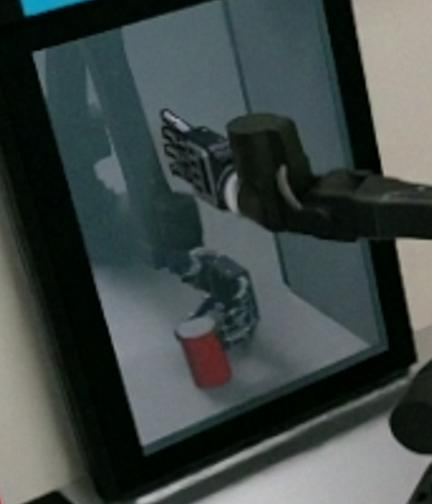

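Scene clock: 1367.63 s.
Joint torques (N m): arm1=[-2.55 1.03 8.81 3.26 -0.18 -0.25] | arm2=[2.96 -0.56 8.61 3.07 0.11 -0.25] | arm3=[-0.32 0.38 9.76 0.81 0.01 -0.15] | arm4=[1.67 -14.45 10.17 1.7 -0.47 -0.1] | arm5=[-1.67 -16.44 4.79 2.43 -0.16 0.11] | arm6=[2.02 -15.15 5.23 1.52 0.16 0.11] | arm7=[-0.21 1.08 11.07 1.58 -0.04 0.12] | arm8=[0.56 -12.86 4.01 2.44 -0.01 -0.11]
Heat: arm1: hottest joint3_rad 34 °C; arm2: hottest joint3_rad 29 °C; arm3: hottest joint3_rad 41 °C; arm4: hottest joint3_rad 32 °C; arm5: hottest joint2_rad 30 °C; arm6: hottest joint3_rad 31 °C; arm7: hottest joint3_rad 37 °C; arm8: hottest joint3_rad 33 °C.
move: arm8 off_target
Joint velocities: within noise
arm1, arm2, arm4, arm5, arm6: as last shown
arm1.middle_load_n: 0.0
arm1.thumb_turn_load_n: 0.5
arm2.thumb_turn_load_n: 0.0
arm3.joint_positions: joint1_rad=+2.044 joint2_rad=+0.626 joint3_rad=+1.309 joint4_rad=-0.790 joint5_rad=+1.129 joint6_rad=-1.590 hand_little=-1.000 hand_ring=-1.000 hand_middle=-1.000 hand_index=-1.000 hand_thumb_turn=-1.000 hand_thumb_bend=+1.000 hand_force_limit=+0.000 hand_speed=+0.000
arm3.joint_status: not commanded
arm3.hand_stopped_by: target,target,target,target,target,target
arm3.little_load_n: 0.0
arm3.ring_load_n: 0.0
arm3.middle_load_n: 0.0
arm3.index_load_n: 0.0
arm3.thumb_bend_load_n: 0.0
arm3.thumb_turn_load_n: 0.0
arm3.hand: x=-0.3489 y=+1.3671 z=+1.5131 quat_wxyz=(+0.040, +0.726, +0.037, +0.686) (m; scene frame)
arm3.hand_target: x=-0.3522 y=+1.3618 z=+1.5283 quat_wxyz=(+0.032, +0.722, +0.033, +0.691) (m; scene frame)
arm3.hand_status: not commanded
arm4.thumb_turn_load_n: 0.5
arm5.ring_load_n: -0.5
arm6.thumb_turn_load_n: 0.5
arm7.joint_positions: joint1_rad=+0.492 joint2_rad=+0.629 joint3_rad=+1.302 joint4_rad=-0.692 joint5_rad=+0.003 joint6_rad=-1.569 hand_little=+1.000 hand_ring=+1.000 hand_middle=+1.000 hand_index=+1.000 hand_thumb_turn=-1.000 hand_thumb_bend=+1.000 hand_force_limit=-0.100 hand_speed=-0.700
arm7.joint_status: not commanded
arm7.hand_stopped_by: target,target,target,target,target,target
arm7.little_load_n: 0.0
arm7.ring_load_n: 0.0
arm7.middle_load_n: 0.0
arm7.index_load_n: 0.5
arm7.thumb_bend_load_n: 0.0
arm7.thumb_turn_load_n: 0.0
arm7.hand: x=+0.3198 y=-1.1494 z=+1.4820 quat_wxyz=(-0.683, +0.138, +0.703, +0.142) (m; scene frame)
arm7.hand_target: x=+0.3270 y=-1.1565 z=+1.5056 quat_wxyz=(-0.698, +0.137, +0.689, +0.136) (m; scene frame)
arm7.hand_status: not commanded
arm8.joint_positions: joint1_rad=-0.963 joint2_rad=+2.052 joint3_rad=+0.696 joint4_rad=+1.380 joint5_rad=+0.004 joint6_rad=-1.571 hand_little=+0.400 hand_ring=+0.200 hand_middle=-0.006 hand_index=-0.015 hand_thumb_turn=-1.000 hand_thumb_bend=+0.902 hand_force_limit=+0.150 hand_speed=-0.940
arm8.joint_status: not commanded
arm8.hand_stopped_by: target,target,force,force,force,target
arm8.little_load_n: 0.0
arm8.ring_load_n: 0.0
arm8.middle_load_n: 8.0
arm8.index_load_n: 1.5
arm8.thumb_bend_load_n: 10.0
arm8.thumb_turn_load_n: -4.0
arm8.hand: x=+1.3890 y=+0.0062 z=+0.8944 quat_wxyz=(-0.505, +0.491, +0.492, +0.511) (m; scene frame)
arm8.hand_target: x=+1.3849 y=+0.0077 z=+0.8840 quat_wxyz=(-0.506, +0.494, +0.494, +0.506) (m; scene frame)
arm8.hand_status: off_target (0.011 m and 0.8 deg from the pose sent, 0.013 m and 0.6 deg at the start)
pictures: arm8_cam_wrist
Images, in order (width x height): arm8_cam_wrist 672x504.

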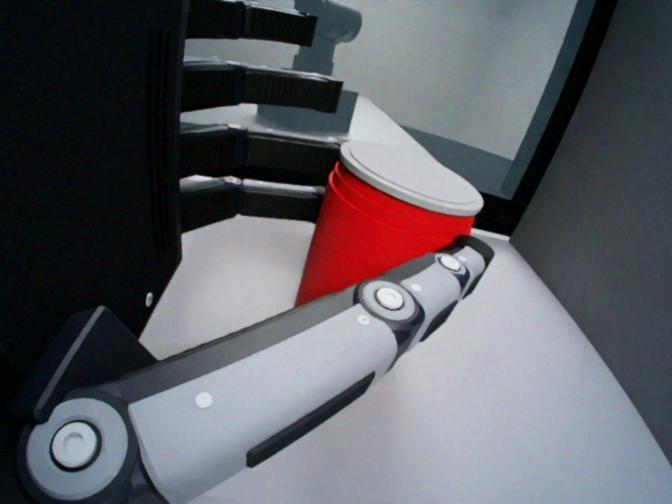

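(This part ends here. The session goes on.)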